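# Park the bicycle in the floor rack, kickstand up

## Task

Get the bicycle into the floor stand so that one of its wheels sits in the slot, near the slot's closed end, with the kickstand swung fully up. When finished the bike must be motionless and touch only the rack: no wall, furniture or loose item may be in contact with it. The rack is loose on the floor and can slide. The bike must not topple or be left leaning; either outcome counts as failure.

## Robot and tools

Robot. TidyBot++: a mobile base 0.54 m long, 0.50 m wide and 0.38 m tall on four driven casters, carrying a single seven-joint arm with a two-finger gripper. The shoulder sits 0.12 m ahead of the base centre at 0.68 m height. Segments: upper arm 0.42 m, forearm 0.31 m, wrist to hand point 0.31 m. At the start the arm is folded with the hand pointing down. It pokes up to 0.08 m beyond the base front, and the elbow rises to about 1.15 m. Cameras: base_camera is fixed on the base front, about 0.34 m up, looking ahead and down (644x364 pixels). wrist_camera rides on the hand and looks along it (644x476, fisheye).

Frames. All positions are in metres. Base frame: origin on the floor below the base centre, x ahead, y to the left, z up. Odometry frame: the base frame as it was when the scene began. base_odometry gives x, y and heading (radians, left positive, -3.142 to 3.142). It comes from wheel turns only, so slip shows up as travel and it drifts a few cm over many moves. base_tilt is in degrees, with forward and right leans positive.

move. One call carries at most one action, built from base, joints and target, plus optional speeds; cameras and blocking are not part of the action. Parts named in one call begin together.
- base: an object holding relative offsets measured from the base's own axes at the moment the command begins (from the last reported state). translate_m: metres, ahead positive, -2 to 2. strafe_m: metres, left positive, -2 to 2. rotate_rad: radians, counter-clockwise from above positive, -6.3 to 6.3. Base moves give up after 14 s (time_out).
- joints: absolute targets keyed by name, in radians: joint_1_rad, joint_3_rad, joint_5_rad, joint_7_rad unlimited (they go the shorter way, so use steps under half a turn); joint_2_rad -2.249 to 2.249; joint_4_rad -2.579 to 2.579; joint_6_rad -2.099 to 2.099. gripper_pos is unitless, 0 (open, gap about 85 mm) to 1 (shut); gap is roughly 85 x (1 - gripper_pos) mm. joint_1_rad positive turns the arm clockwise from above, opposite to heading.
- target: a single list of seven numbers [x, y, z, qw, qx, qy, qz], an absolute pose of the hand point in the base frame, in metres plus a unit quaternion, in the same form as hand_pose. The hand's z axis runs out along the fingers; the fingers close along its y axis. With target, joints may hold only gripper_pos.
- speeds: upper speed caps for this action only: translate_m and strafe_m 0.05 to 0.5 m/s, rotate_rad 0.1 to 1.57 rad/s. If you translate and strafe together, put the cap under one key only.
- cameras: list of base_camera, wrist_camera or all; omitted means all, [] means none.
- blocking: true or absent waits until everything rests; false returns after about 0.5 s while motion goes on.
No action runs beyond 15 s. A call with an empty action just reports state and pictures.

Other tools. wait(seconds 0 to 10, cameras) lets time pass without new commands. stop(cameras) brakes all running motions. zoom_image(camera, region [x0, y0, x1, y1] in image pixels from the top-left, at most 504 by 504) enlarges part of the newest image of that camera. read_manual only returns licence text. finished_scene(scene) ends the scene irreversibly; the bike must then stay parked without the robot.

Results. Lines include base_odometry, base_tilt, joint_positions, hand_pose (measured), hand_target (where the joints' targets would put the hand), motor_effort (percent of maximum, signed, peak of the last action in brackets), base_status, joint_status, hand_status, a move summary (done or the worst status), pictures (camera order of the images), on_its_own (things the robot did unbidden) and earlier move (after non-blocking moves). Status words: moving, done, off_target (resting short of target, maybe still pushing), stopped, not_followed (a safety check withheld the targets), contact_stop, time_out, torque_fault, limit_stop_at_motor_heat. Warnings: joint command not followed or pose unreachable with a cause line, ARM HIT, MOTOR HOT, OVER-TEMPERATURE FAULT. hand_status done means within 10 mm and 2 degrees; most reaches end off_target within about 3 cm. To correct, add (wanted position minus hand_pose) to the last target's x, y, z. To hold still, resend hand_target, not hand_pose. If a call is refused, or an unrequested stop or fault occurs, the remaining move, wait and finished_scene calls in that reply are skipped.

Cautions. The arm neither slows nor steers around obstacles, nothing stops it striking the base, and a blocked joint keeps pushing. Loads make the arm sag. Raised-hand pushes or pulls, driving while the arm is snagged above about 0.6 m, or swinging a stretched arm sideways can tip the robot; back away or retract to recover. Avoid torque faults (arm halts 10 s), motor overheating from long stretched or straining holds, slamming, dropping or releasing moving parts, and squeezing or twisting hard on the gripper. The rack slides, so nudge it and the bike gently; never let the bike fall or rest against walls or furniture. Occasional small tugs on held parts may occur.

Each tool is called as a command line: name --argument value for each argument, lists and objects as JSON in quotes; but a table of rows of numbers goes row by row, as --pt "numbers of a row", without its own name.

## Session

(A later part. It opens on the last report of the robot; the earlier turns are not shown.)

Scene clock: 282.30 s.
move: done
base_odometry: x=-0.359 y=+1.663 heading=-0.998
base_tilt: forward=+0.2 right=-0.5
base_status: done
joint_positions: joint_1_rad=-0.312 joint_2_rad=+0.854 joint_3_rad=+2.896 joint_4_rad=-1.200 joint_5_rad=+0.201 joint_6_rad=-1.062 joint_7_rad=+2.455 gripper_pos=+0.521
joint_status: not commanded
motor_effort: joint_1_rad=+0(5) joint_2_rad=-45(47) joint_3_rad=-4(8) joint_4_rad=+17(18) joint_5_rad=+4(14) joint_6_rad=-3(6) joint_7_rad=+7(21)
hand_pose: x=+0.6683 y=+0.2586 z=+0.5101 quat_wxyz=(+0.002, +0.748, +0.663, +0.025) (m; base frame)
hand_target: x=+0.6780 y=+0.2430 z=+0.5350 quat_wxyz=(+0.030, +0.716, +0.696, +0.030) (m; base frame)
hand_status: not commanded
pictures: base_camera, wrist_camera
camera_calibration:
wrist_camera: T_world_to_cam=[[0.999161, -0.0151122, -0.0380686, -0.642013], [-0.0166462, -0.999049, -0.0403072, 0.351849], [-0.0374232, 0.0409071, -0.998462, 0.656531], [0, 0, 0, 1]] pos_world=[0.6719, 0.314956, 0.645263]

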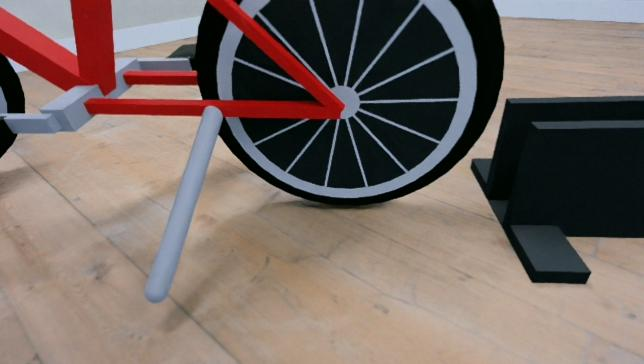

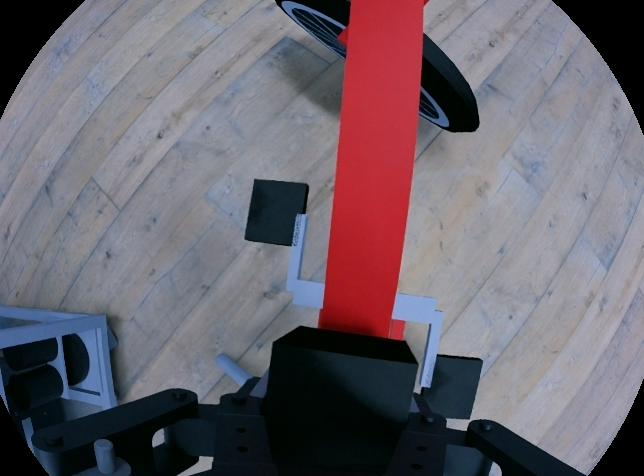

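move --base '{"strafe_m": -0.15, "translate_m": -0.015, "rotate_rad": 0.045}' --speeds '{"strafe_m": 0.08, "rotate_rad": 0.1}'

zoom_image --camera "base_camera" --region '[320, 60, 644, 260]'

Scene clock: 286.07 s.
move: done
base_odometry: x=-0.493 y=+1.594 heading=-0.952
base_tilt: forward=+0.2 right=-0.5
base_status: done
joint_positions: joint_1_rad=-0.298 joint_2_rad=+0.858 joint_3_rad=+2.895 joint_4_rad=-1.193 joint_5_rad=+0.191 joint_6_rad=-1.042 joint_7_rad=+2.439 gripper_pos=+0.521
joint_status: not commanded
motor_effort: joint_1_rad=+0(6) joint_2_rad=-47(50) joint_3_rad=-4(6) joint_4_rad=+14(16) joint_5_rad=+15(18) joint_6_rad=-5(12) joint_7_rad=+21(26)
hand_pose: x=+0.6778 y=+0.2578 z=+0.5102 quat_wxyz=(-0.001, +0.760, +0.649, +0.037) (m; base frame)
hand_target: x=+0.6780 y=+0.2430 z=+0.5350 quat_wxyz=(+0.030, +0.716, +0.696, +0.030) (m; base frame)
hand_status: not commanded
pictures: base_camera, wrist_camera
camera_calibration:
wrist_camera: T_world_to_cam=[[0.998408, -0.0503614, -0.0254013, -0.648387], [-0.0518651, -0.996697, -0.0624976, 0.385813], [-0.0221699, 0.0637155, -0.997722, 0.640384], [0, 0, 0, 1]] pos_world=[0.681562, 0.311082, 0.646568]

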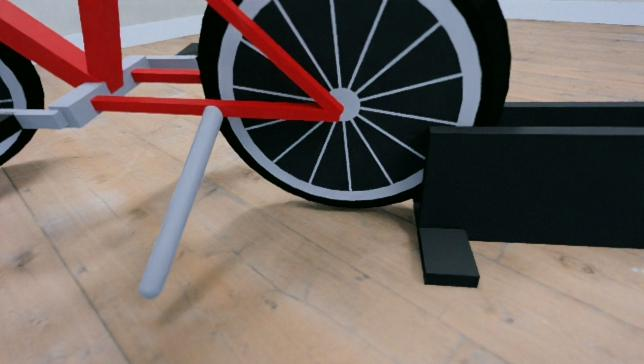

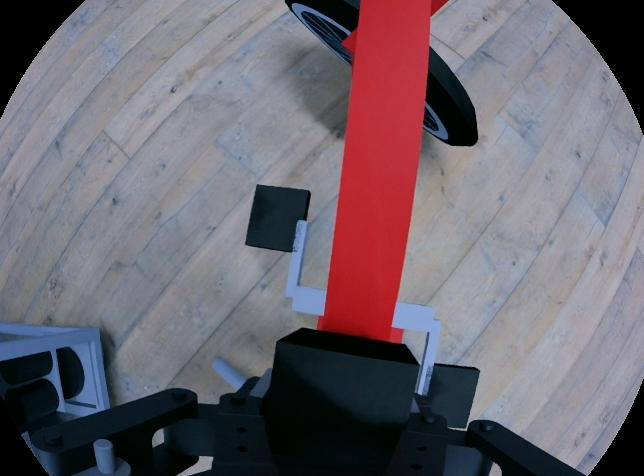

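Scaled by 1.556.

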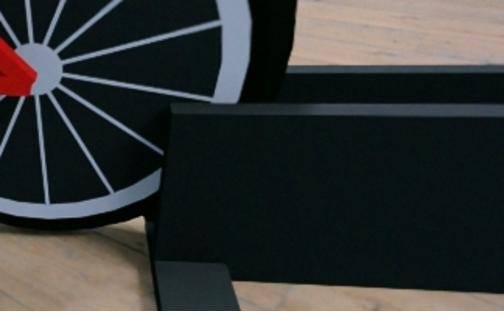

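move --base '{"strafe_m": -0.16, "translate_m": -0.022, "rotate_rad": 0.02}' --speeds '{"strafe_m": 0.08, "rotate_rad": 0.1}'

Scene clock: 289.30 s.
move: done
base_odometry: x=-0.636 y=+1.519 heading=-0.931
base_tilt: forward=+0.2 right=-0.6
base_status: done
joint_positions: joint_1_rad=-0.322 joint_2_rad=+0.866 joint_3_rad=+2.891 joint_4_rad=-1.178 joint_5_rad=+0.194 joint_6_rad=-1.013 joint_7_rad=+2.436 gripper_pos=+0.521
joint_status: not commanded
motor_effort: joint_1_rad=+4(8) joint_2_rad=-50(52) joint_3_rad=-2(8) joint_4_rad=+10(14) joint_5_rad=+8(19) joint_6_rad=-14(16) joint_7_rad=+11(26)
hand_pose: x=+0.6838 y=+0.2788 z=+0.5109 quat_wxyz=(+0.001, +0.752, +0.657, +0.055) (m; base frame)
hand_target: x=+0.6780 y=+0.2430 z=+0.5350 quat_wxyz=(+0.030, +0.716, +0.696, +0.030) (m; base frame)
hand_status: not commanded
pictures: base_camera, wrist_camera
camera_calibration:
wrist_camera: T_world_to_cam=[[0.999584, -0.0285078, 0.00434662, -0.675382], [-0.0280462, -0.99612, -0.083416, 0.401304], [0.00670776, 0.0832594, -0.996505, 0.614059], [0, 0, 0, 1]] pos_world=[0.682237, 0.329367, 0.648324]

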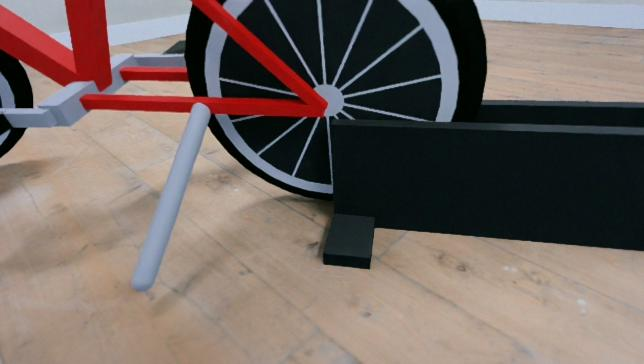

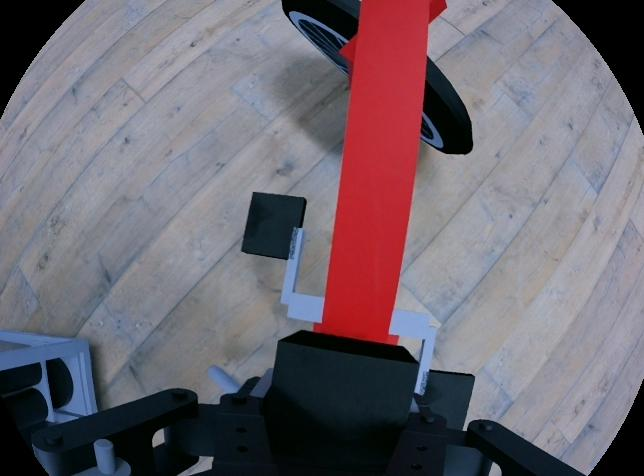

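move --base '{"strafe_m": -0.13, "translate_m": -0.015}' --speeds '{"strafe_m": 0.08, "rotate_rad": 0.1}'

zoom_image --camera "base_camera" --region '[120, 60, 444, 320]'

"speeds": rotate_rad has a speed but no command beside it: command rotate_rad too, or leave its speed out
Scene clock: 289.90 s.
base_odometry: x=-0.636 y=+1.519 heading=-0.931
base_tilt: forward=+0.2 right=-0.5
base_status: done
joint_positions: joint_1_rad=-0.322 joint_2_rad=+0.866 joint_3_rad=+2.891 joint_4_rad=-1.178 joint_5_rad=+0.194 joint_6_rad=-1.013 joint_7_rad=+2.436 gripper_pos=+0.521
joint_status: not commanded
motor_effort: joint_1_rad=+4(8) joint_2_rad=-50(52) joint_3_rad=-2(8) joint_4_rad=+9(14) joint_5_rad=+8(19) joint_6_rad=-13(16) joint_7_rad=+11(26)
hand_pose: x=+0.6838 y=+0.2788 z=+0.5109 quat_wxyz=(+0.001, +0.752, +0.657, +0.055) (m; base frame)
hand_target: x=+0.6780 y=+0.2430 z=+0.5350 quat_wxyz=(+0.030, +0.716, +0.696, +0.030) (m; base frame)
hand_status: not commanded
pictures: none

Scaled by 1.556.

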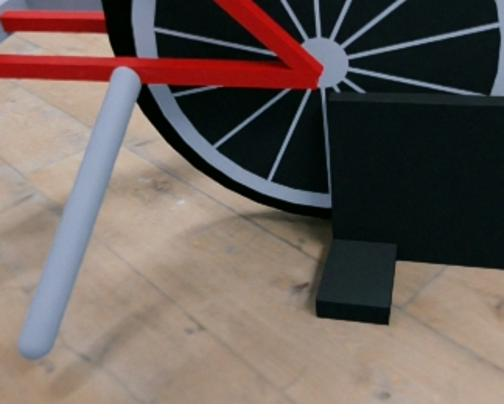

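move --base '{"strafe_m": -0.13, "translate_m": -0.015}' --speeds '{"strafe_m": 0.08}'

zoom_image --camera "base_camera" --region '[100, 60, 424, 320]'

Scene clock: 292.67 s.
move: done
base_odometry: x=-0.749 y=+1.454 heading=-0.931
base_tilt: forward=+0.2 right=-0.6
base_status: done
joint_positions: joint_1_rad=-0.331 joint_2_rad=+0.870 joint_3_rad=+2.884 joint_4_rad=-1.172 joint_5_rad=+0.195 joint_6_rad=-1.003 joint_7_rad=+2.436 gripper_pos=+0.523
joint_status: not commanded
motor_effort: joint_1_rad=+5(10) joint_2_rad=-50(53) joint_3_rad=-2(3) joint_4_rad=+10(12) joint_5_rad=+5(11) joint_6_rad=-14(19) joint_7_rad=+8(14)
hand_pose: x=+0.6843 y=+0.2899 z=+0.5114 quat_wxyz=(-0.001, +0.748, +0.661, +0.062) (m; base frame)
hand_target: x=+0.6780 y=+0.2430 z=+0.5350 quat_wxyz=(+0.030, +0.716, +0.696, +0.030) (m; base frame)
hand_status: not commanded
pictures: base_camera, wrist_camera
camera_calibration:
wrist_camera: T_world_to_cam=[[0.999791, -0.0156108, 0.0132219, -0.683996], [-0.014275, -0.995307, -0.0957114, 0.409046], [0.0146539, 0.0955026, -0.995321, 0.604061], [0, 0, 0, 1]] pos_world=[0.68084, 0.338759, 0.649428]

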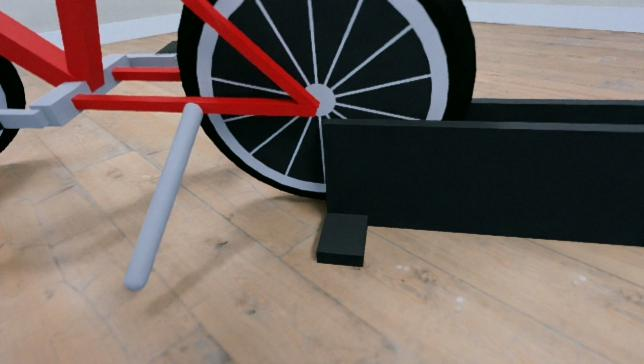

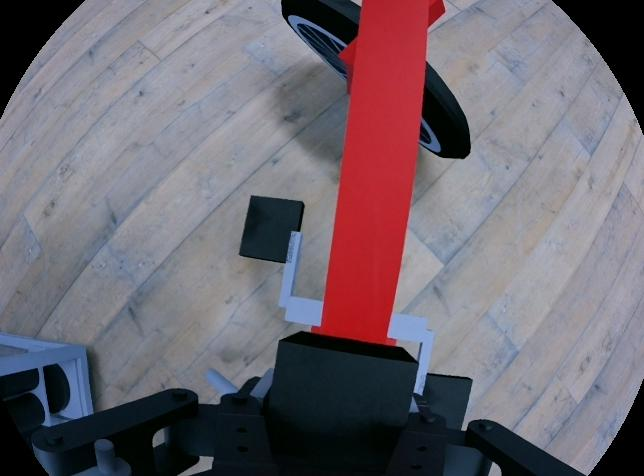

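Scaled by 1.556.

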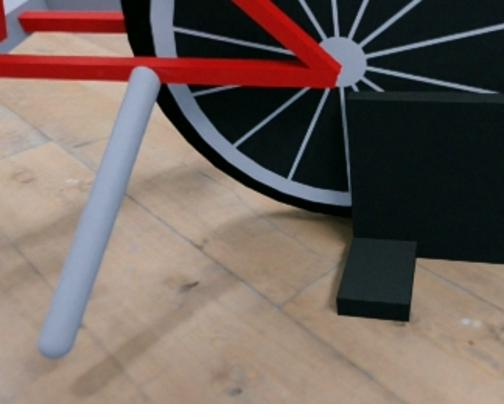

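move --base '{"rotate_rad": -0.08}' --speeds '{"rotate_rad": 0.1}'

Scene clock: 297.17 s.
move: done
base_odometry: x=-0.749 y=+1.454 heading=-1.010
base_tilt: forward=+0.2 right=-0.5
base_status: done
joint_positions: joint_1_rad=-0.326 joint_2_rad=+0.871 joint_3_rad=+2.879 joint_4_rad=-1.172 joint_5_rad=+0.199 joint_6_rad=-1.001 joint_7_rad=+2.436 gripper_pos=+0.525
joint_status: not commanded
motor_effort: joint_1_rad=+3(12) joint_2_rad=-52(53) joint_3_rad=-3(4) joint_4_rad=+11(11) joint_5_rad=+4(9) joint_6_rad=-14(19) joint_7_rad=+7(9)
hand_pose: x=+0.6856 y=+0.2886 z=+0.5115 quat_wxyz=(-0.001, +0.748, +0.661, +0.063) (m; base frame)
hand_target: x=+0.6780 y=+0.2430 z=+0.5350 quat_wxyz=(+0.030, +0.716, +0.696, +0.030) (m; base frame)
hand_status: not commanded
pictures: base_camera, wrist_camera
camera_calibration:
wrist_camera: T_world_to_cam=[[0.999753, -0.0164601, 0.0149401, -0.685966], [-0.0149349, -0.995171, -0.0970125, 0.408889], [0.0164648, 0.0967654, -0.995171, 0.602527], [0, 0, 0, 1]] pos_world=[0.681983, 0.33732, 0.649534]

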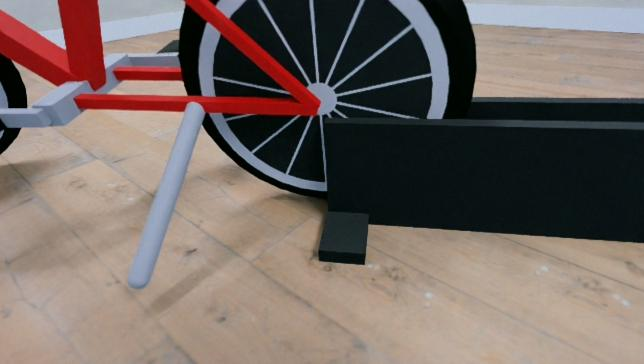

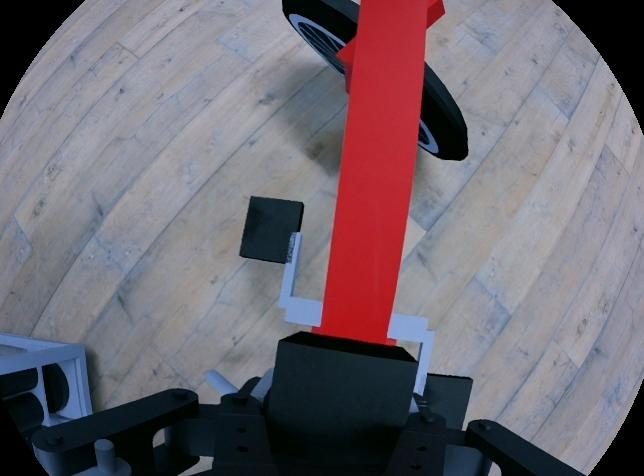

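zoom_image --camera "base_camera" --region '[260, 60, 400, 160]'

Scaled by 3.600.

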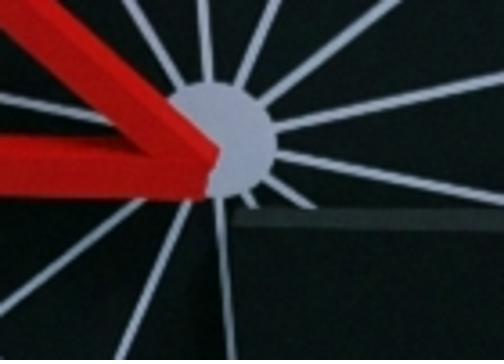

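move --target '[0.65, 0.28, 0.505, 0.05, 0.735, 0.674, 0.06]'

Scene clock: 303.47 s.
move: off_target
base_odometry: x=-0.749 y=+1.454 heading=-1.010
base_tilt: forward=+0.2 right=-0.5
base_status: not commanded
joint_positions: joint_1_rad=-0.366 joint_2_rad=+0.812 joint_3_rad=+2.895 joint_4_rad=-1.304 joint_5_rad=+0.250 joint_6_rad=-0.882 joint_7_rad=+2.341 gripper_pos=+0.536
joint_status: not commanded
motor_effort: joint_1_rad=-2(4) joint_2_rad=-40(52) joint_3_rad=-5(6) joint_4_rad=+7(11) joint_5_rad=+5(6) joint_6_rad=-8(15) joint_7_rad=+8(9)
hand_pose: x=+0.6687 y=+0.2953 z=+0.5108 quat_wxyz=(+0.024, +0.750, +0.656, +0.083) (m; base frame)
hand_target: x=+0.6500 y=+0.2800 z=+0.5050 quat_wxyz=(+0.050, +0.735, +0.674, +0.060) (m; base frame)
hand_status: off_target (0.025 m and 4.8 deg from the pose sent, 0.037 m and 6.3 deg at the start)
pictures: base_camera, wrist_camera
camera_calibration:
wrist_camera: T_world_to_cam=[[0.99656, -0.0300875, 0.0772202, -0.694529], [-0.0232762, -0.99588, -0.0876376, 0.416255], [0.0795388, 0.0855387, -0.993155, 0.561613], [0, 0, 0, 1]] pos_world=[0.657159, 0.345604, 0.64788]

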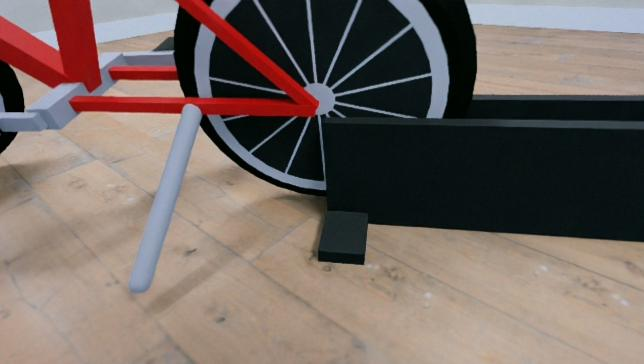

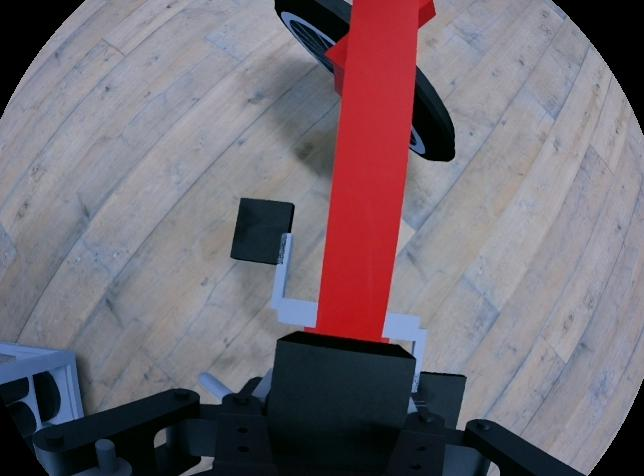

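move --target '[0.625, 0.285, 0.495, 0.07, 0.735, 0.67, 0.085]' --cameras '["base_camera"]'

Scene clock: 305.00 s.
move: off_target
base_odometry: x=-0.749 y=+1.454 heading=-1.011
base_tilt: forward=+0.2 right=-0.5
base_status: not commanded
joint_positions: joint_1_rad=-0.423 joint_2_rad=+0.743 joint_3_rad=+2.909 joint_4_rad=-1.464 joint_5_rad=+0.322 joint_6_rad=-0.747 joint_7_rad=+2.219 gripper_pos=+0.538
joint_status: not commanded
motor_effort: joint_1_rad=+0(3) joint_2_rad=-35(40) joint_3_rad=-4(5) joint_4_rad=+7(9) joint_5_rad=+6(6) joint_6_rad=-6(7) joint_7_rad=+8(9)
hand_pose: x=+0.6396 y=+0.3057 z=+0.5095 quat_wxyz=(+0.046, +0.746, +0.655, +0.106) (m; base frame)
hand_target: x=+0.6250 y=+0.2850 z=+0.4950 quat_wxyz=(+0.070, +0.735, +0.670, +0.085) (m; base frame)
hand_status: off_target (0.029 m and 4.3 deg from the pose sent, 0.048 m and 5.8 deg at the start)
pictures: base_camera

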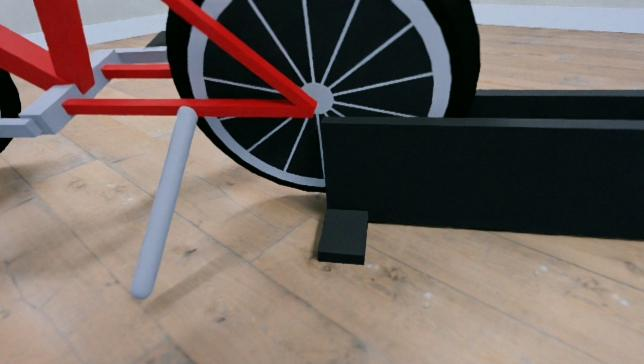

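move --target '[0.61, 0.285, 0.49, 0.075, 0.735, 0.67, 0.09]' --cameras '["base_camera"]'

move --joints '{"gripper_pos": 0.25}'

Scene clock: 306.20 s.
move: off_target
base_odometry: x=-0.749 y=+1.454 heading=-1.011
base_tilt: forward=+0.2 right=-0.6
base_status: not commanded
joint_positions: joint_1_rad=-0.449 joint_2_rad=+0.717 joint_3_rad=+2.917 joint_4_rad=-1.530 joint_5_rad=+0.357 joint_6_rad=-0.688 joint_7_rad=+2.164 gripper_pos=+0.538
joint_status: not commanded
motor_effort: joint_1_rad=-1(2) joint_2_rad=-33(35) joint_3_rad=-3(4) joint_4_rad=+6(7) joint_5_rad=+6(7) joint_6_rad=-4(6) joint_7_rad=+7(8)
hand_pose: x=+0.6267 y=+0.3104 z=+0.5083 quat_wxyz=(+0.053, +0.743, +0.657, +0.117) (m; base frame)
hand_target: x=+0.6100 y=+0.2850 z=+0.4900 quat_wxyz=(+0.075, +0.734, +0.669, +0.090) (m; base frame)
hand_status: off_target (0.035 m and 4.4 deg from the pose sent, 0.041 m and 4.4 deg at the start)
pictures: base_camera

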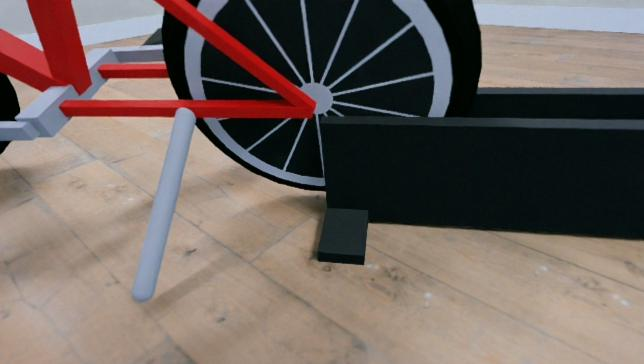

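Scene clock: 307.17 s.
move: done
base_odometry: x=-0.749 y=+1.454 heading=-1.011
base_tilt: forward=+0.2 right=-0.5
base_status: not commanded
joint_positions: joint_1_rad=-0.452 joint_2_rad=+0.715 joint_3_rad=+2.917 joint_4_rad=-1.561 joint_5_rad=+0.394 joint_6_rad=-0.688 joint_7_rad=+2.164 gripper_pos=+0.250
joint_status: all done
motor_effort: joint_1_rad=+0(2) joint_2_rad=-33(35) joint_3_rad=-3(4) joint_4_rad=+13(14) joint_5_rad=+1(6) joint_6_rad=+0(6) joint_7_rad=+1(8)
hand_pose: x=+0.6185 y=+0.2989 z=+0.5006 quat_wxyz=(+0.065, +0.732, +0.670, +0.104) (m; base frame)
hand_target: x=+0.6100 y=+0.2850 z=+0.4900 quat_wxyz=(+0.075, +0.734, +0.669, +0.090) (m; base frame)
hand_status: not commanded
pictures: base_camera, wrist_camera
camera_calibration:
wrist_camera: T_world_to_cam=[[0.98634, 0.0124504, 0.164248, -0.693615], [0.021022, -0.9985, -0.0505524, 0.372539], [0.163372, 0.0533147, -0.985123, 0.508929], [0, 0, 0, 1]] pos_world=[0.593164, 0.353482, 0.634115]

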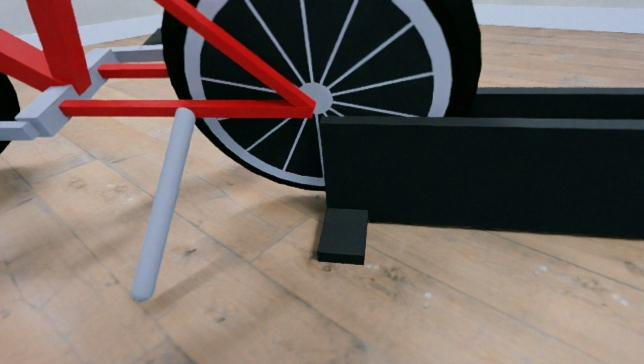

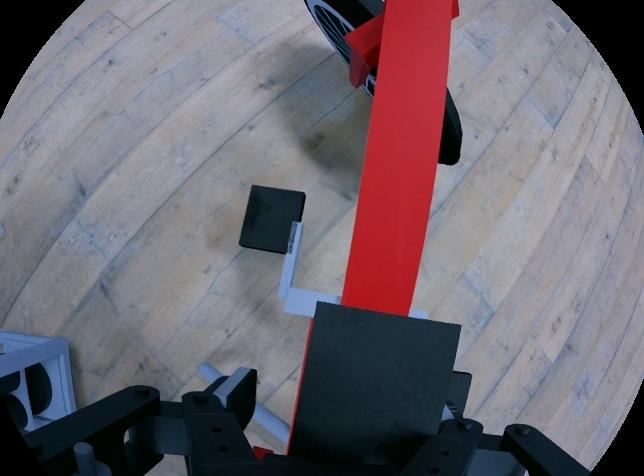

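move --target '[0.60, 0.285, 0.62, 0.075, 0.735, 0.67, 0.09]' --joints '{"gripper_pos": 0.0}' --cameras '[]'

move --target '[0.40, 0.0, 0.76, 0, 1, 0, 0.06]' --cameras '[]'

move --base '{"strafe_m": -0.2, "translate_m": -0.03}'

Scene clock: 309.27 s.
move: off_target
base_odometry: x=-0.749 y=+1.454 heading=-1.011
base_tilt: forward=+0.2 right=-0.5
base_status: not commanded
joint_positions: joint_1_rad=-0.447 joint_2_rad=+0.537 joint_3_rad=+2.903 joint_4_rad=-1.462 joint_5_rad=+0.351 joint_6_rad=-0.934 joint_7_rad=+2.187 gripper_pos=+0.000
joint_status: all done
motor_effort: joint_1_rad=+0(2) joint_2_rad=-33(40) joint_3_rad=-2(5) joint_4_rad=+17(18) joint_5_rad=+2(2) joint_6_rad=+2(3) joint_7_rad=+1(1)
hand_pose: x=+0.6190 y=+0.2849 z=+0.6208 quat_wxyz=(+0.089, +0.746, +0.650, +0.115) (m; base frame)
hand_target: x=+0.6000 y=+0.2850 z=+0.6200 quat_wxyz=(+0.075, +0.734, +0.669, +0.090) (m; base frame)
hand_status: off_target (0.019 m and 4.2 deg from the pose sent, 0.122 m and 2.0 deg at the start)
pictures: none
No camera images: "cameras" was empty.

Scene clock: 311.53 s.
move: off_target
base_odometry: x=-0.749 y=+1.454 heading=-1.011
base_tilt: forward=+0.2 right=-0.5
base_status: not commanded
joint_positions: joint_1_rad=-0.023 joint_2_rad=-0.155 joint_3_rad=+3.132 joint_4_rad=-1.799 joint_5_rad=+0.043 joint_6_rad=-1.304 joint_7_rad=+1.643 gripper_pos=+0.000
joint_status: not commanded
motor_effort: joint_1_rad=+1(2) joint_2_rad=-10(35) joint_3_rad=+0(2) joint_4_rad=+19(19) joint_5_rad=+1(3) joint_6_rad=+2(3) joint_7_rad=+1(1)
hand_pose: x=+0.4275 y=-0.0015 z=+0.7693 quat_wxyz=(+0.024, +0.994, +0.056, +0.096) (m; base frame)
hand_target: x=+0.4000 y=+0.0000 z=+0.7600 quat_wxyz=(+0.000, +0.998, +0.000, +0.060) (m; base frame)
hand_status: off_target (0.029 m and 8.1 deg from the pose sent, 0.385 m and 82.6 deg at the start)
pictures: none
No camera images: "cameras" was empty.

Scene clock: 313.10 s.
move: done
base_odometry: x=-0.935 y=+1.373 heading=-1.012
base_tilt: forward=+0.2 right=-0.5
base_status: done
joint_positions: joint_1_rad=-0.016 joint_2_rad=-0.155 joint_3_rad=+3.141 joint_4_rad=-1.799 joint_5_rad=+0.037 joint_6_rad=-1.306 joint_7_rad=+1.642 gripper_pos=+0.000
joint_status: not commanded
motor_effort: joint_1_rad=+0(2) joint_2_rad=-10(12) joint_3_rad=+0(2) joint_4_rad=+19(20) joint_5_rad=+1(2) joint_6_rad=+2(3) joint_7_rad=+1(1)
hand_pose: x=+0.4270 y=-0.0048 z=+0.7691 quat_wxyz=(+0.021, +0.994, +0.047, +0.095) (m; base frame)
hand_target: x=+0.4000 y=+0.0000 z=+0.7600 quat_wxyz=(+0.000, +0.998, +0.000, +0.060) (m; base frame)
hand_status: not commanded
pictures: base_camera, wrist_camera
camera_calibration:
wrist_camera: T_world_to_cam=[[0.203933, -0.978969, -0.00553664, -0.0850923], [-0.961264, -0.199167, -0.190536, 0.61783], [0.185426, 0.0441788, -0.981665, 0.80881], [0, 0, 0, 1]] pos_world=[0.461276, 0.00401652, 0.911228]

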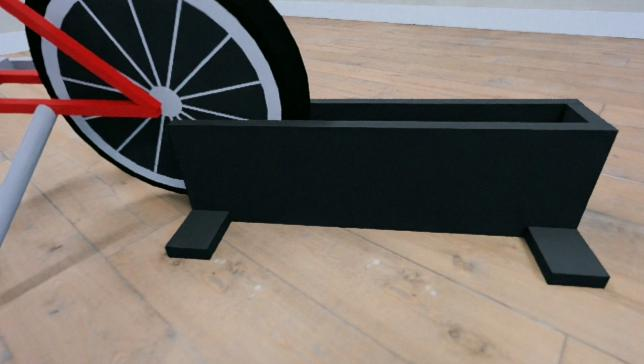

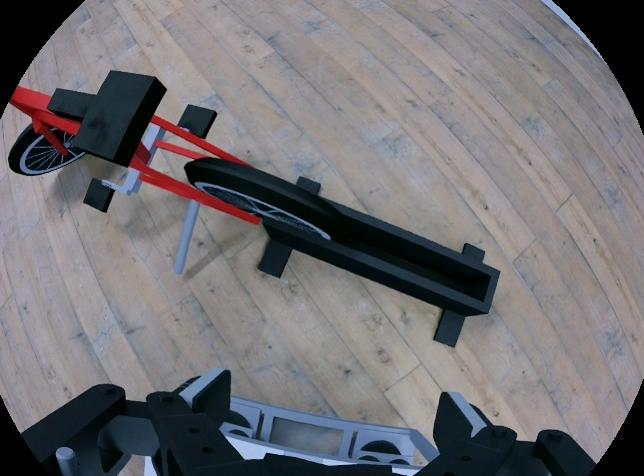

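zoom_image --camera "wrist_camera" --region '[170, 140, 370, 290]'

zoom_image --camera "base_camera" --region '[90, 60, 290, 230]'

Scaled by 2.520.

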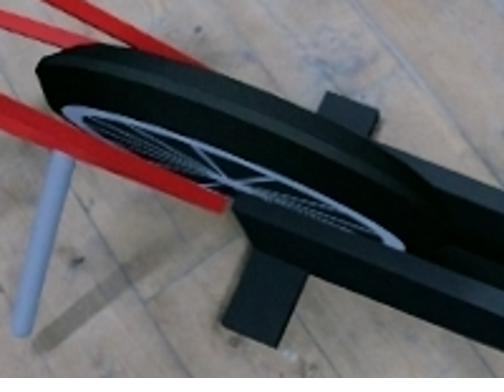

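Scaled by 2.520.

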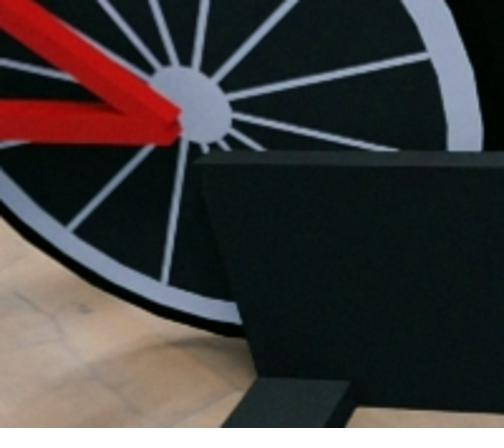

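move --base '{"strafe_m": -0.26, "translate_m": -0.03, "rotate_rad": -0.195}' --joints '{"gripper_pos": 1.0}'

Scene clock: 320.90 s.
move: done
base_odometry: x=-1.171 y=+1.261 heading=-1.207
base_tilt: forward=+0.2 right=-0.5
base_status: done
joint_positions: joint_1_rad=-0.014 joint_2_rad=-0.155 joint_3_rad=+3.144 joint_4_rad=-1.799 joint_5_rad=+0.031 joint_6_rad=-1.306 joint_7_rad=+1.642 gripper_pos=+0.999
joint_status: all done
motor_effort: joint_1_rad=+0(3) joint_2_rad=-11(12) joint_3_rad=+0(3) joint_4_rad=+18(19) joint_5_rad=+1(2) joint_6_rad=+2(3) joint_7_rad=+1(1)
hand_pose: x=+0.4268 y=-0.0045 z=+0.7690 quat_wxyz=(+0.018, +0.994, +0.044, +0.095) (m; base frame)
hand_target: x=+0.4000 y=+0.0000 z=+0.7600 quat_wxyz=(+0.000, +0.998, +0.000, +0.060) (m; base frame)
hand_status: not commanded
pictures: base_camera, wrist_camera
camera_calibration:
wrist_camera: T_world_to_cam=[[0.198327, -0.980062, -0.0120628, -0.0774157], [-0.962492, -0.192418, -0.191273, 0.618811], [0.185138, 0.0495449, -0.981463, 0.808701], [0, 0, 0, 1]] pos_world=[0.461233, 0.00313115, 0.911137]

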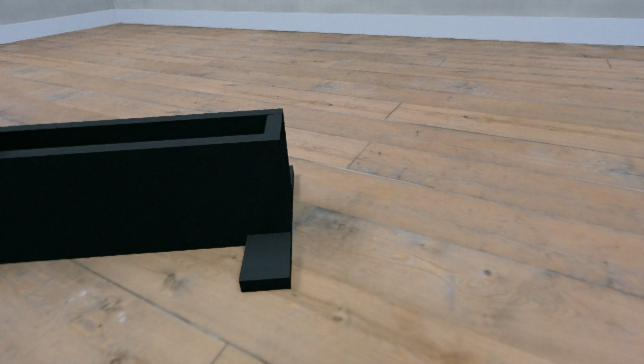

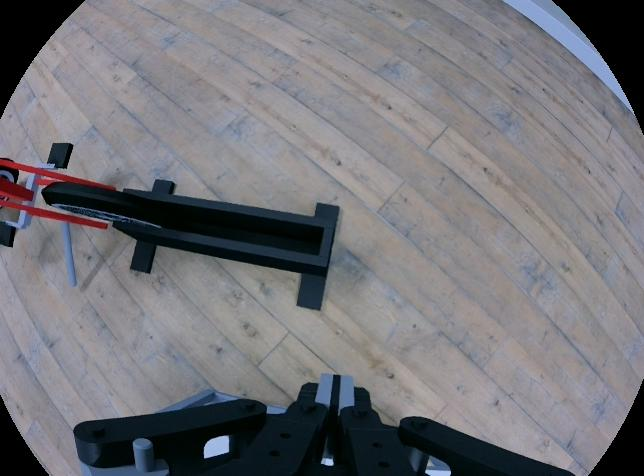

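move --target '[0.65, -0.08, 0.25, 0.0235, 0.71, 0.704, 0.03]' --cameras '[]'

move --target '[0.675, -0.07, 0.09, 0.0235, 0.71, 0.704, 0.03]'

Scene clock: 325.70 s.
move: off_target
base_odometry: x=-1.171 y=+1.261 heading=-1.207
base_tilt: forward=+0.2 right=-0.5
base_status: not commanded
joint_positions: joint_1_rad=+0.323 joint_2_rad=+1.196 joint_3_rad=+2.880 joint_4_rad=-1.570 joint_5_rad=+0.596 joint_6_rad=-0.467 joint_7_rad=+2.714 gripper_pos=+0.999
joint_status: not commanded
motor_effort: joint_1_rad=+0(2) joint_2_rad=-39(41) joint_3_rad=-4(5) joint_4_rad=+6(19) joint_5_rad=+0(2) joint_6_rad=-1(2) joint_7_rad=+1(1)
hand_pose: x=+0.6177 y=-0.0846 z=+0.2451 quat_wxyz=(+0.001, +0.744, +0.668, -0.007) (m; base frame)
hand_target: x=+0.6500 y=-0.0800 z=+0.2500 quat_wxyz=(+0.024, +0.710, +0.704, +0.030) (m; base frame)
hand_status: off_target (0.033 m and 7.5 deg from the pose sent, 0.570 m and 84.6 deg at the start)
pictures: none
No camera images: "cameras" was empty.

Scene clock: 327.47 s.
move: off_target
base_odometry: x=-1.171 y=+1.261 heading=-1.207
base_tilt: forward=+0.2 right=-0.5
base_status: not commanded
joint_positions: joint_1_rad=+0.277 joint_2_rad=+1.576 joint_3_rad=+2.880 joint_4_rad=-1.227 joint_5_rad=+0.600 joint_6_rad=-0.416 joint_7_rad=+2.739 gripper_pos=+0.999
joint_status: not commanded
motor_effort: joint_1_rad=+0(1) joint_2_rad=-40(44) joint_3_rad=-5(5) joint_4_rad=+6(7) joint_5_rad=+1(2) joint_6_rad=-1(1) joint_7_rad=+1(1)
hand_pose: x=+0.6446 y=-0.0590 z=+0.0855 quat_wxyz=(-0.013, +0.748, +0.664, +0.010) (m; base frame)
hand_target: x=+0.6750 y=-0.0700 z=+0.0900 quat_wxyz=(+0.024, +0.710, +0.704, +0.030) (m; base frame)
hand_status: off_target (0.033 m and 7.9 deg from the pose sent, 0.166 m and 7.5 deg at the start)
pictures: base_camera, wrist_camera
camera_calibration:
wrist_camera: T_world_to_cam=[[0.996788, -0.0123135, -0.0791381, -0.634111], [-0.01573, -0.998964, -0.0426936, 0.0166578], [-0.0785305, 0.0438013, -0.995949, 0.271062], [0, 0, 0, 1]] pos_world=[0.653623, -0.00304046, 0.220493]

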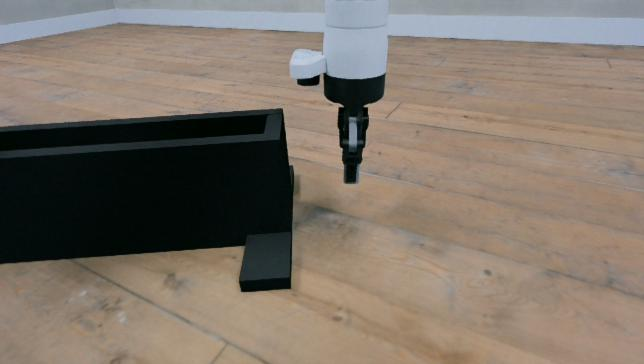

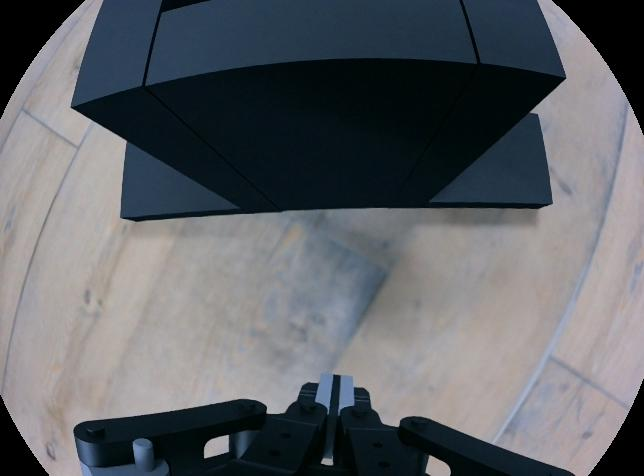

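move --base '{"strafe_m": 0.14}' --speeds '{"strafe_m": 0.08}'

Scene clock: 330.53 s.
move: done
base_odometry: x=-1.040 y=+1.310 heading=-1.207
base_tilt: forward=+0.2 right=-0.5
base_status: done
joint_positions: joint_1_rad=+0.294 joint_2_rad=+1.572 joint_3_rad=+2.929 joint_4_rad=-1.207 joint_5_rad=+0.620 joint_6_rad=-0.411 joint_7_rad=+2.742 gripper_pos=+0.999
joint_status: not commanded
motor_effort: joint_1_rad=-3(10) joint_2_rad=-39(41) joint_3_rad=-8(13) joint_4_rad=+3(6) joint_5_rad=-2(3) joint_6_rad=+0(2) joint_7_rad=+1(1)
hand_pose: x=+0.6508 y=-0.1025 z=+0.0855 quat_wxyz=(+0.015, +0.748, +0.664, -0.004) (m; base frame)
hand_target: x=+0.6750 y=-0.0700 z=+0.0900 quat_wxyz=(+0.024, +0.710, +0.704, +0.030) (m; base frame)
hand_status: not commanded
pictures: base_camera, wrist_camera
camera_calibration:
wrist_camera: T_world_to_cam=[[0.997901, -0.017402, -0.0623786, -0.643514], [-0.0163763, -0.999723, 0.0169169, -0.0314152], [-0.0626557, -0.0158598, -0.997909, 0.257232], [0, 0, 0, 1]] pos_world=[0.657766, -0.0385253, 0.217084]

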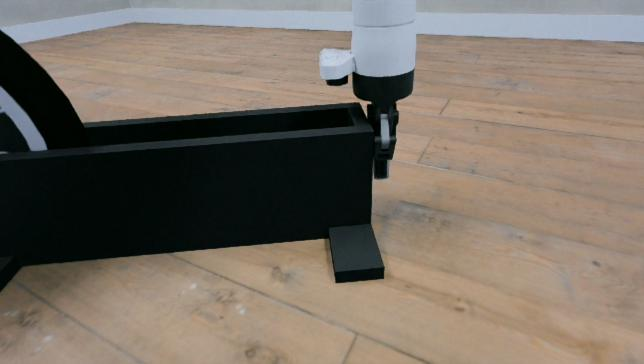

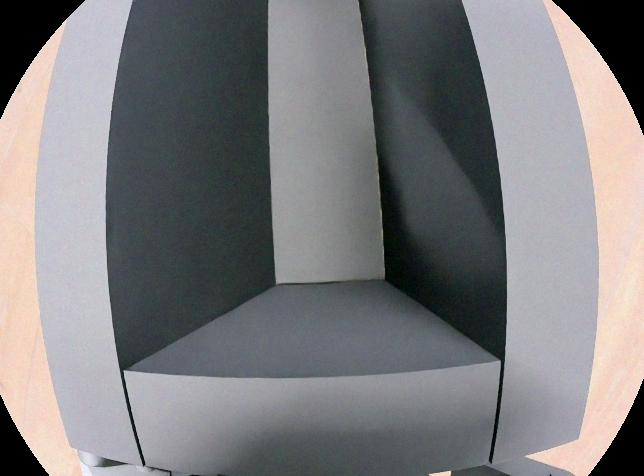

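move --base '{"strafe_m": 0.12}' --speeds '{"strafe_m": 0.08}'

Scene clock: 333.03 s.
move: done
base_odometry: x=-0.928 y=+1.353 heading=-1.207
base_tilt: forward=+0.2 right=-0.5
base_status: done
joint_positions: joint_1_rad=+0.293 joint_2_rad=+1.565 joint_3_rad=+2.933 joint_4_rad=-1.195 joint_5_rad=+0.627 joint_6_rad=-0.410 joint_7_rad=+2.745 gripper_pos=+0.999
joint_status: not commanded
motor_effort: joint_1_rad=-2(11) joint_2_rad=-39(39) joint_3_rad=-7(14) joint_4_rad=+4(5) joint_5_rad=+0(4) joint_6_rad=-1(2) joint_7_rad=+1(1)
hand_pose: x=+0.6614 y=-0.1087 z=+0.0906 quat_wxyz=(+0.025, +0.745, +0.666, -0.001) (m; base frame)
hand_target: x=+0.6750 y=-0.0700 z=+0.0900 quat_wxyz=(+0.024, +0.710, +0.704, +0.030) (m; base frame)
hand_status: not commanded
pictures: base_camera, wrist_camera
camera_calibration:
wrist_camera: T_world_to_cam=[[0.998984, -0.0100968, -0.0439296, -0.655508], [-0.00882891, -0.999542, 0.0289615, -0.0436324], [-0.0442019, -0.0285442, -0.998615, 0.249322], [0, 0, 0, 1]] pos_world=[0.665477, -0.0431143, 0.221444]

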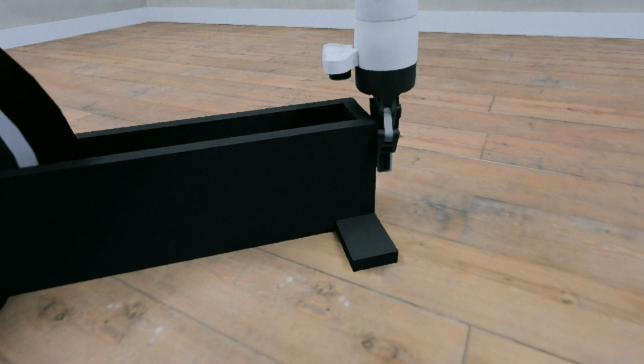

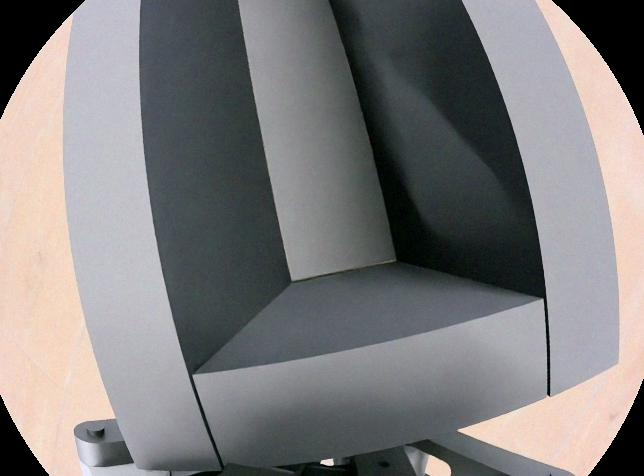

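move --base '{"strafe_m": -0.08}' --cameras '[]'

move --target '[0.65, -0.08, 0.28, 0.0235, 0.71, 0.704, 0.03]' --cameras '[]'

move --target '[0.40, 0.0, 0.76, 0, 1, 0, 0.06]' --base '{"strafe_m": 0.30}'

Scene clock: 335.20 s.
move: done
base_odometry: x=-1.003 y=+1.325 heading=-1.207
base_tilt: forward=+0.2 right=-0.5
base_status: done
joint_positions: joint_1_rad=+0.272 joint_2_rad=+1.568 joint_3_rad=+2.912 joint_4_rad=-1.197 joint_5_rad=+0.627 joint_6_rad=-0.409 joint_7_rad=+2.745 gripper_pos=+0.999
joint_status: not commanded
motor_effort: joint_1_rad=+0(4) joint_2_rad=-41(42) joint_3_rad=-4(6) joint_4_rad=+8(8) joint_5_rad=+1(2) joint_6_rad=+0(1) joint_7_rad=+1(1)
hand_pose: x=+0.6644 y=-0.0840 z=+0.0900 quat_wxyz=(+0.018, +0.738, +0.674, +0.007) (m; base frame)
hand_target: x=+0.6750 y=-0.0700 z=+0.0900 quat_wxyz=(+0.024, +0.710, +0.704, +0.030) (m; base frame)
hand_status: not commanded
pictures: none
No camera images: "cameras" was empty.

Scene clock: 336.87 s.
move: off_target
base_odometry: x=-1.003 y=+1.325 heading=-1.207
base_tilt: forward=+0.2 right=-0.5
base_status: not commanded
joint_positions: joint_1_rad=+0.335 joint_2_rad=+1.146 joint_3_rad=+2.862 joint_4_rad=-1.551 joint_5_rad=+0.627 joint_6_rad=-0.409 joint_7_rad=+2.745 gripper_pos=+0.999
joint_status: not commanded
motor_effort: joint_1_rad=+0(2) joint_2_rad=-39(45) joint_3_rad=-5(5) joint_4_rad=+8(9) joint_5_rad=+0(1) joint_6_rad=+1(2) joint_7_rad=+1(1)
hand_pose: x=+0.6685 y=-0.0886 z=+0.2768 quat_wxyz=(+0.045, +0.726, +0.686, +0.040) (m; base frame)
hand_target: x=+0.6500 y=-0.0800 z=+0.2800 quat_wxyz=(+0.024, +0.710, +0.704, +0.030) (m; base frame)
hand_status: off_target (0.021 m and 3.9 deg from the pose sent, 0.191 m and 5.4 deg at the start)
pictures: none
No camera images: "cameras" was empty.

Scene clock: 339.77 s.
move: off_target
base_odometry: x=-0.722 y=+1.431 heading=-1.207
base_tilt: forward=+0.2 right=-0.5
base_status: done
joint_positions: joint_1_rad=+0.003 joint_2_rad=-0.156 joint_3_rad=+3.131 joint_4_rad=-1.798 joint_5_rad=+0.043 joint_6_rad=-1.304 joint_7_rad=+1.643 gripper_pos=+0.999
joint_status: not commanded
motor_effort: joint_1_rad=+1(4) joint_2_rad=-10(42) joint_3_rad=+0(7) joint_4_rad=+19(20) joint_5_rad=+1(3) joint_6_rad=+2(3) joint_7_rad=+1(1)
hand_pose: x=+0.4277 y=-0.0089 z=+0.7701 quat_wxyz=(+0.025, +0.994, +0.044, +0.097) (m; base frame)
hand_target: x=+0.4000 y=+0.0000 z=+0.7600 quat_wxyz=(+0.000, +0.998, +0.000, +0.060) (m; base frame)
hand_status: off_target (0.031 m and 7.2 deg from the pose sent, 0.560 m and 86.8 deg at the start)
pictures: base_camera, wrist_camera
camera_calibration:
wrist_camera: T_world_to_cam=[[0.197743, -0.98025, 0.00270984, -0.093], [-0.961656, -0.194526, -0.193334, 0.6203], [0.190043, 0.0356245, -0.981129, 0.807322], [0, 0, 0, 1]] pos_world=[0.461479, 0.000740946, 0.912265]

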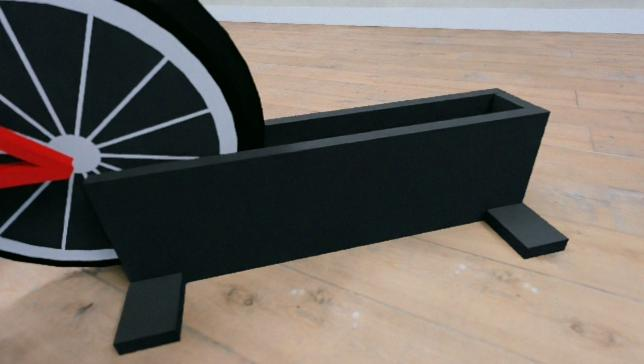

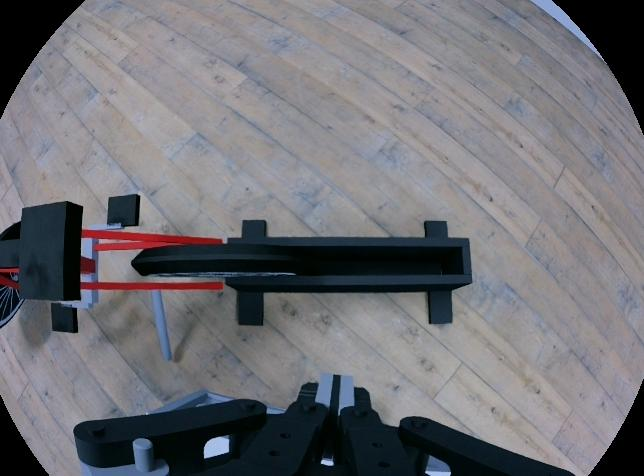

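zoom_image --camera "wrist_camera" --region '[130, 200, 330, 320]'

zoom_image --camera "base_camera" --region '[0, 60, 200, 230]'

Scaled by 2.520.

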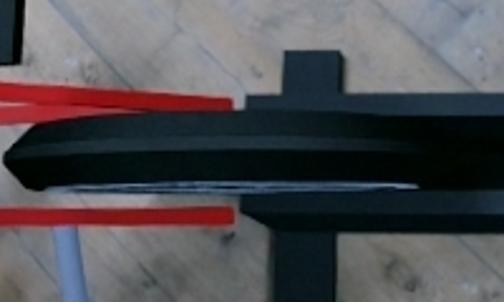

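Scaled by 2.520.

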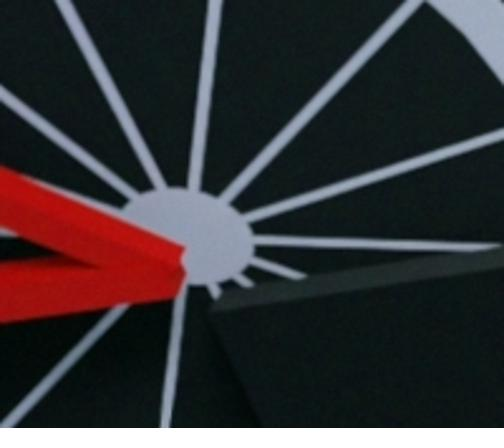

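move --base '{"strafe_m": 0.42}' --joints '{"gripper_pos": 0.0}'

Scene clock: 353.87 s.
move: done
base_odometry: x=-0.329 y=+1.581 heading=-1.207
base_tilt: forward=+0.2 right=-0.5
base_status: done
joint_positions: joint_1_rad=-0.005 joint_2_rad=-0.156 joint_3_rad=+3.138 joint_4_rad=-1.799 joint_5_rad=+0.035 joint_6_rad=-1.306 joint_7_rad=+1.642 gripper_pos=+0.000
joint_status: all done
motor_effort: joint_1_rad=+0(2) joint_2_rad=-10(12) joint_3_rad=+0(2) joint_4_rad=+19(20) joint_5_rad=+1(2) joint_6_rad=+1(3) joint_7_rad=+1(1)
hand_pose: x=+0.4269 y=-0.0067 z=+0.7696 quat_wxyz=(+0.021, +0.994, +0.042, +0.096) (m; base frame)
hand_target: x=+0.4000 y=+0.0000 z=+0.7600 quat_wxyz=(+0.000, +0.998, +0.000, +0.060) (m; base frame)
hand_status: not commanded
pictures: base_camera, wrist_camera
camera_calibration:
wrist_camera: T_world_to_cam=[[0.195366, -0.980707, -0.00674066, -0.0824468], [-0.96265, -0.190446, -0.192444, 0.619632], [0.187448, 0.0440859, -0.981285, 0.808227], [0, 0, 0, 1]] pos_world=[0.461096, 0.0015189, 0.91179]

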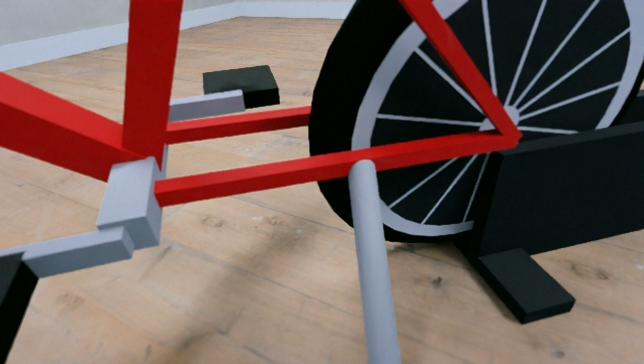

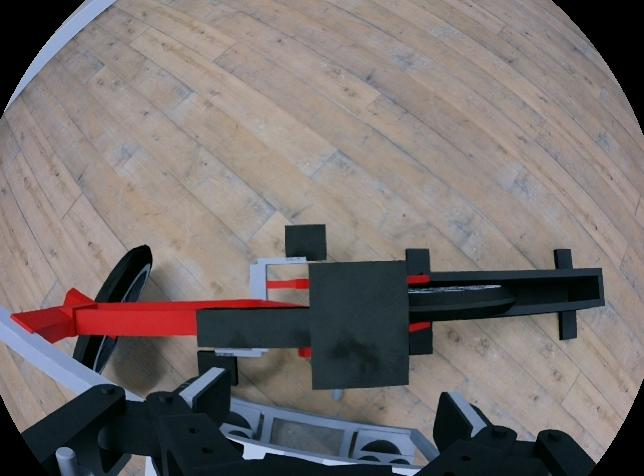

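zoom_image --camera "base_camera" --region '[440, 60, 600, 300]'

zoom_image --camera "wrist_camera" --region '[380, 220, 620, 380]'

Scaled by 2.100.

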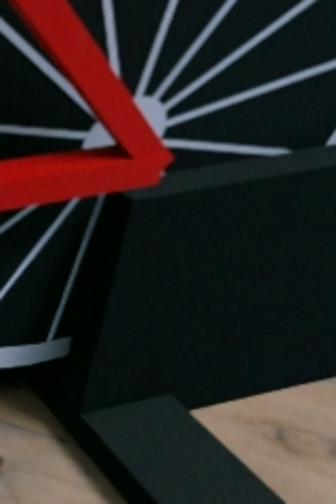

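Scaled by 2.100.

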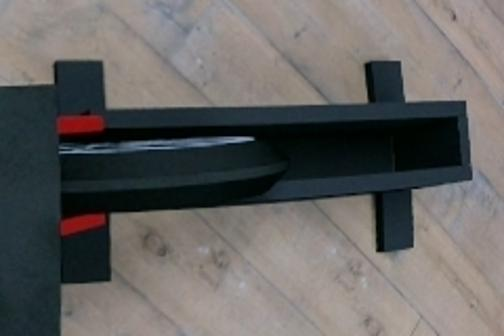

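move --base '{"strafe_m": -0.633, "translate_m": -0.03, "rotate_rad": 0.2}' --joints '{"gripper_pos": 0.4}'

Scene clock: 371.13 s.
move: done
base_odometry: x=-0.932 y=+1.384 heading=-1.007
base_tilt: forward=+0.2 right=-0.5
base_status: done
joint_positions: joint_1_rad=-0.011 joint_2_rad=-0.156 joint_3_rad=+3.140 joint_4_rad=-1.799 joint_5_rad=+0.030 joint_6_rad=-1.307 joint_7_rad=+1.641 gripper_pos=+0.400
joint_status: all done
motor_effort: joint_1_rad=+0(2) joint_2_rad=-11(13) joint_3_rad=+0(2) joint_4_rad=+18(20) joint_5_rad=+1(3) joint_6_rad=+2(3) joint_7_rad=+1(1)
hand_pose: x=+0.4265 y=-0.0036 z=+0.7694 quat_wxyz=(+0.018, +0.994, +0.044, +0.095) (m; base frame)
hand_target: x=+0.4000 y=+0.0000 z=+0.7600 quat_wxyz=(+0.000, +0.998, +0.000, +0.060) (m; base frame)
hand_status: not commanded
pictures: base_camera, wrist_camera
camera_calibration:
wrist_camera: T_world_to_cam=[[0.199834, -0.97975, -0.0124945, -0.076757], [-0.962031, -0.193768, -0.192223, 0.619356], [0.185909, 0.0504326, -0.981272, 0.808568], [0, 0, 0, 1]] pos_world=[0.460858, 0.00403058, 0.911521]

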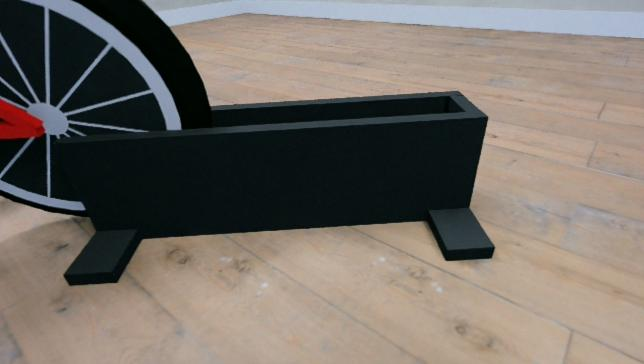

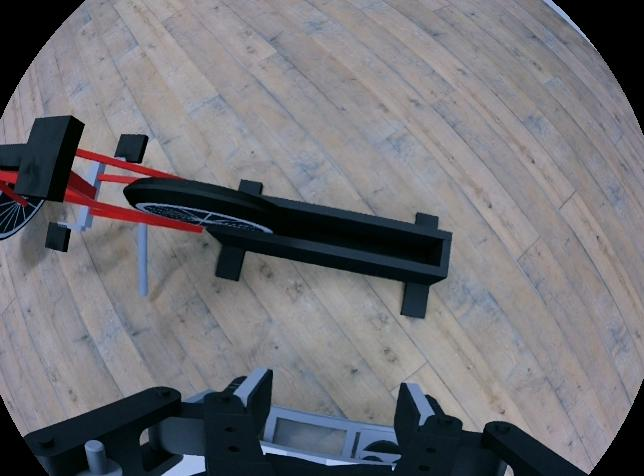

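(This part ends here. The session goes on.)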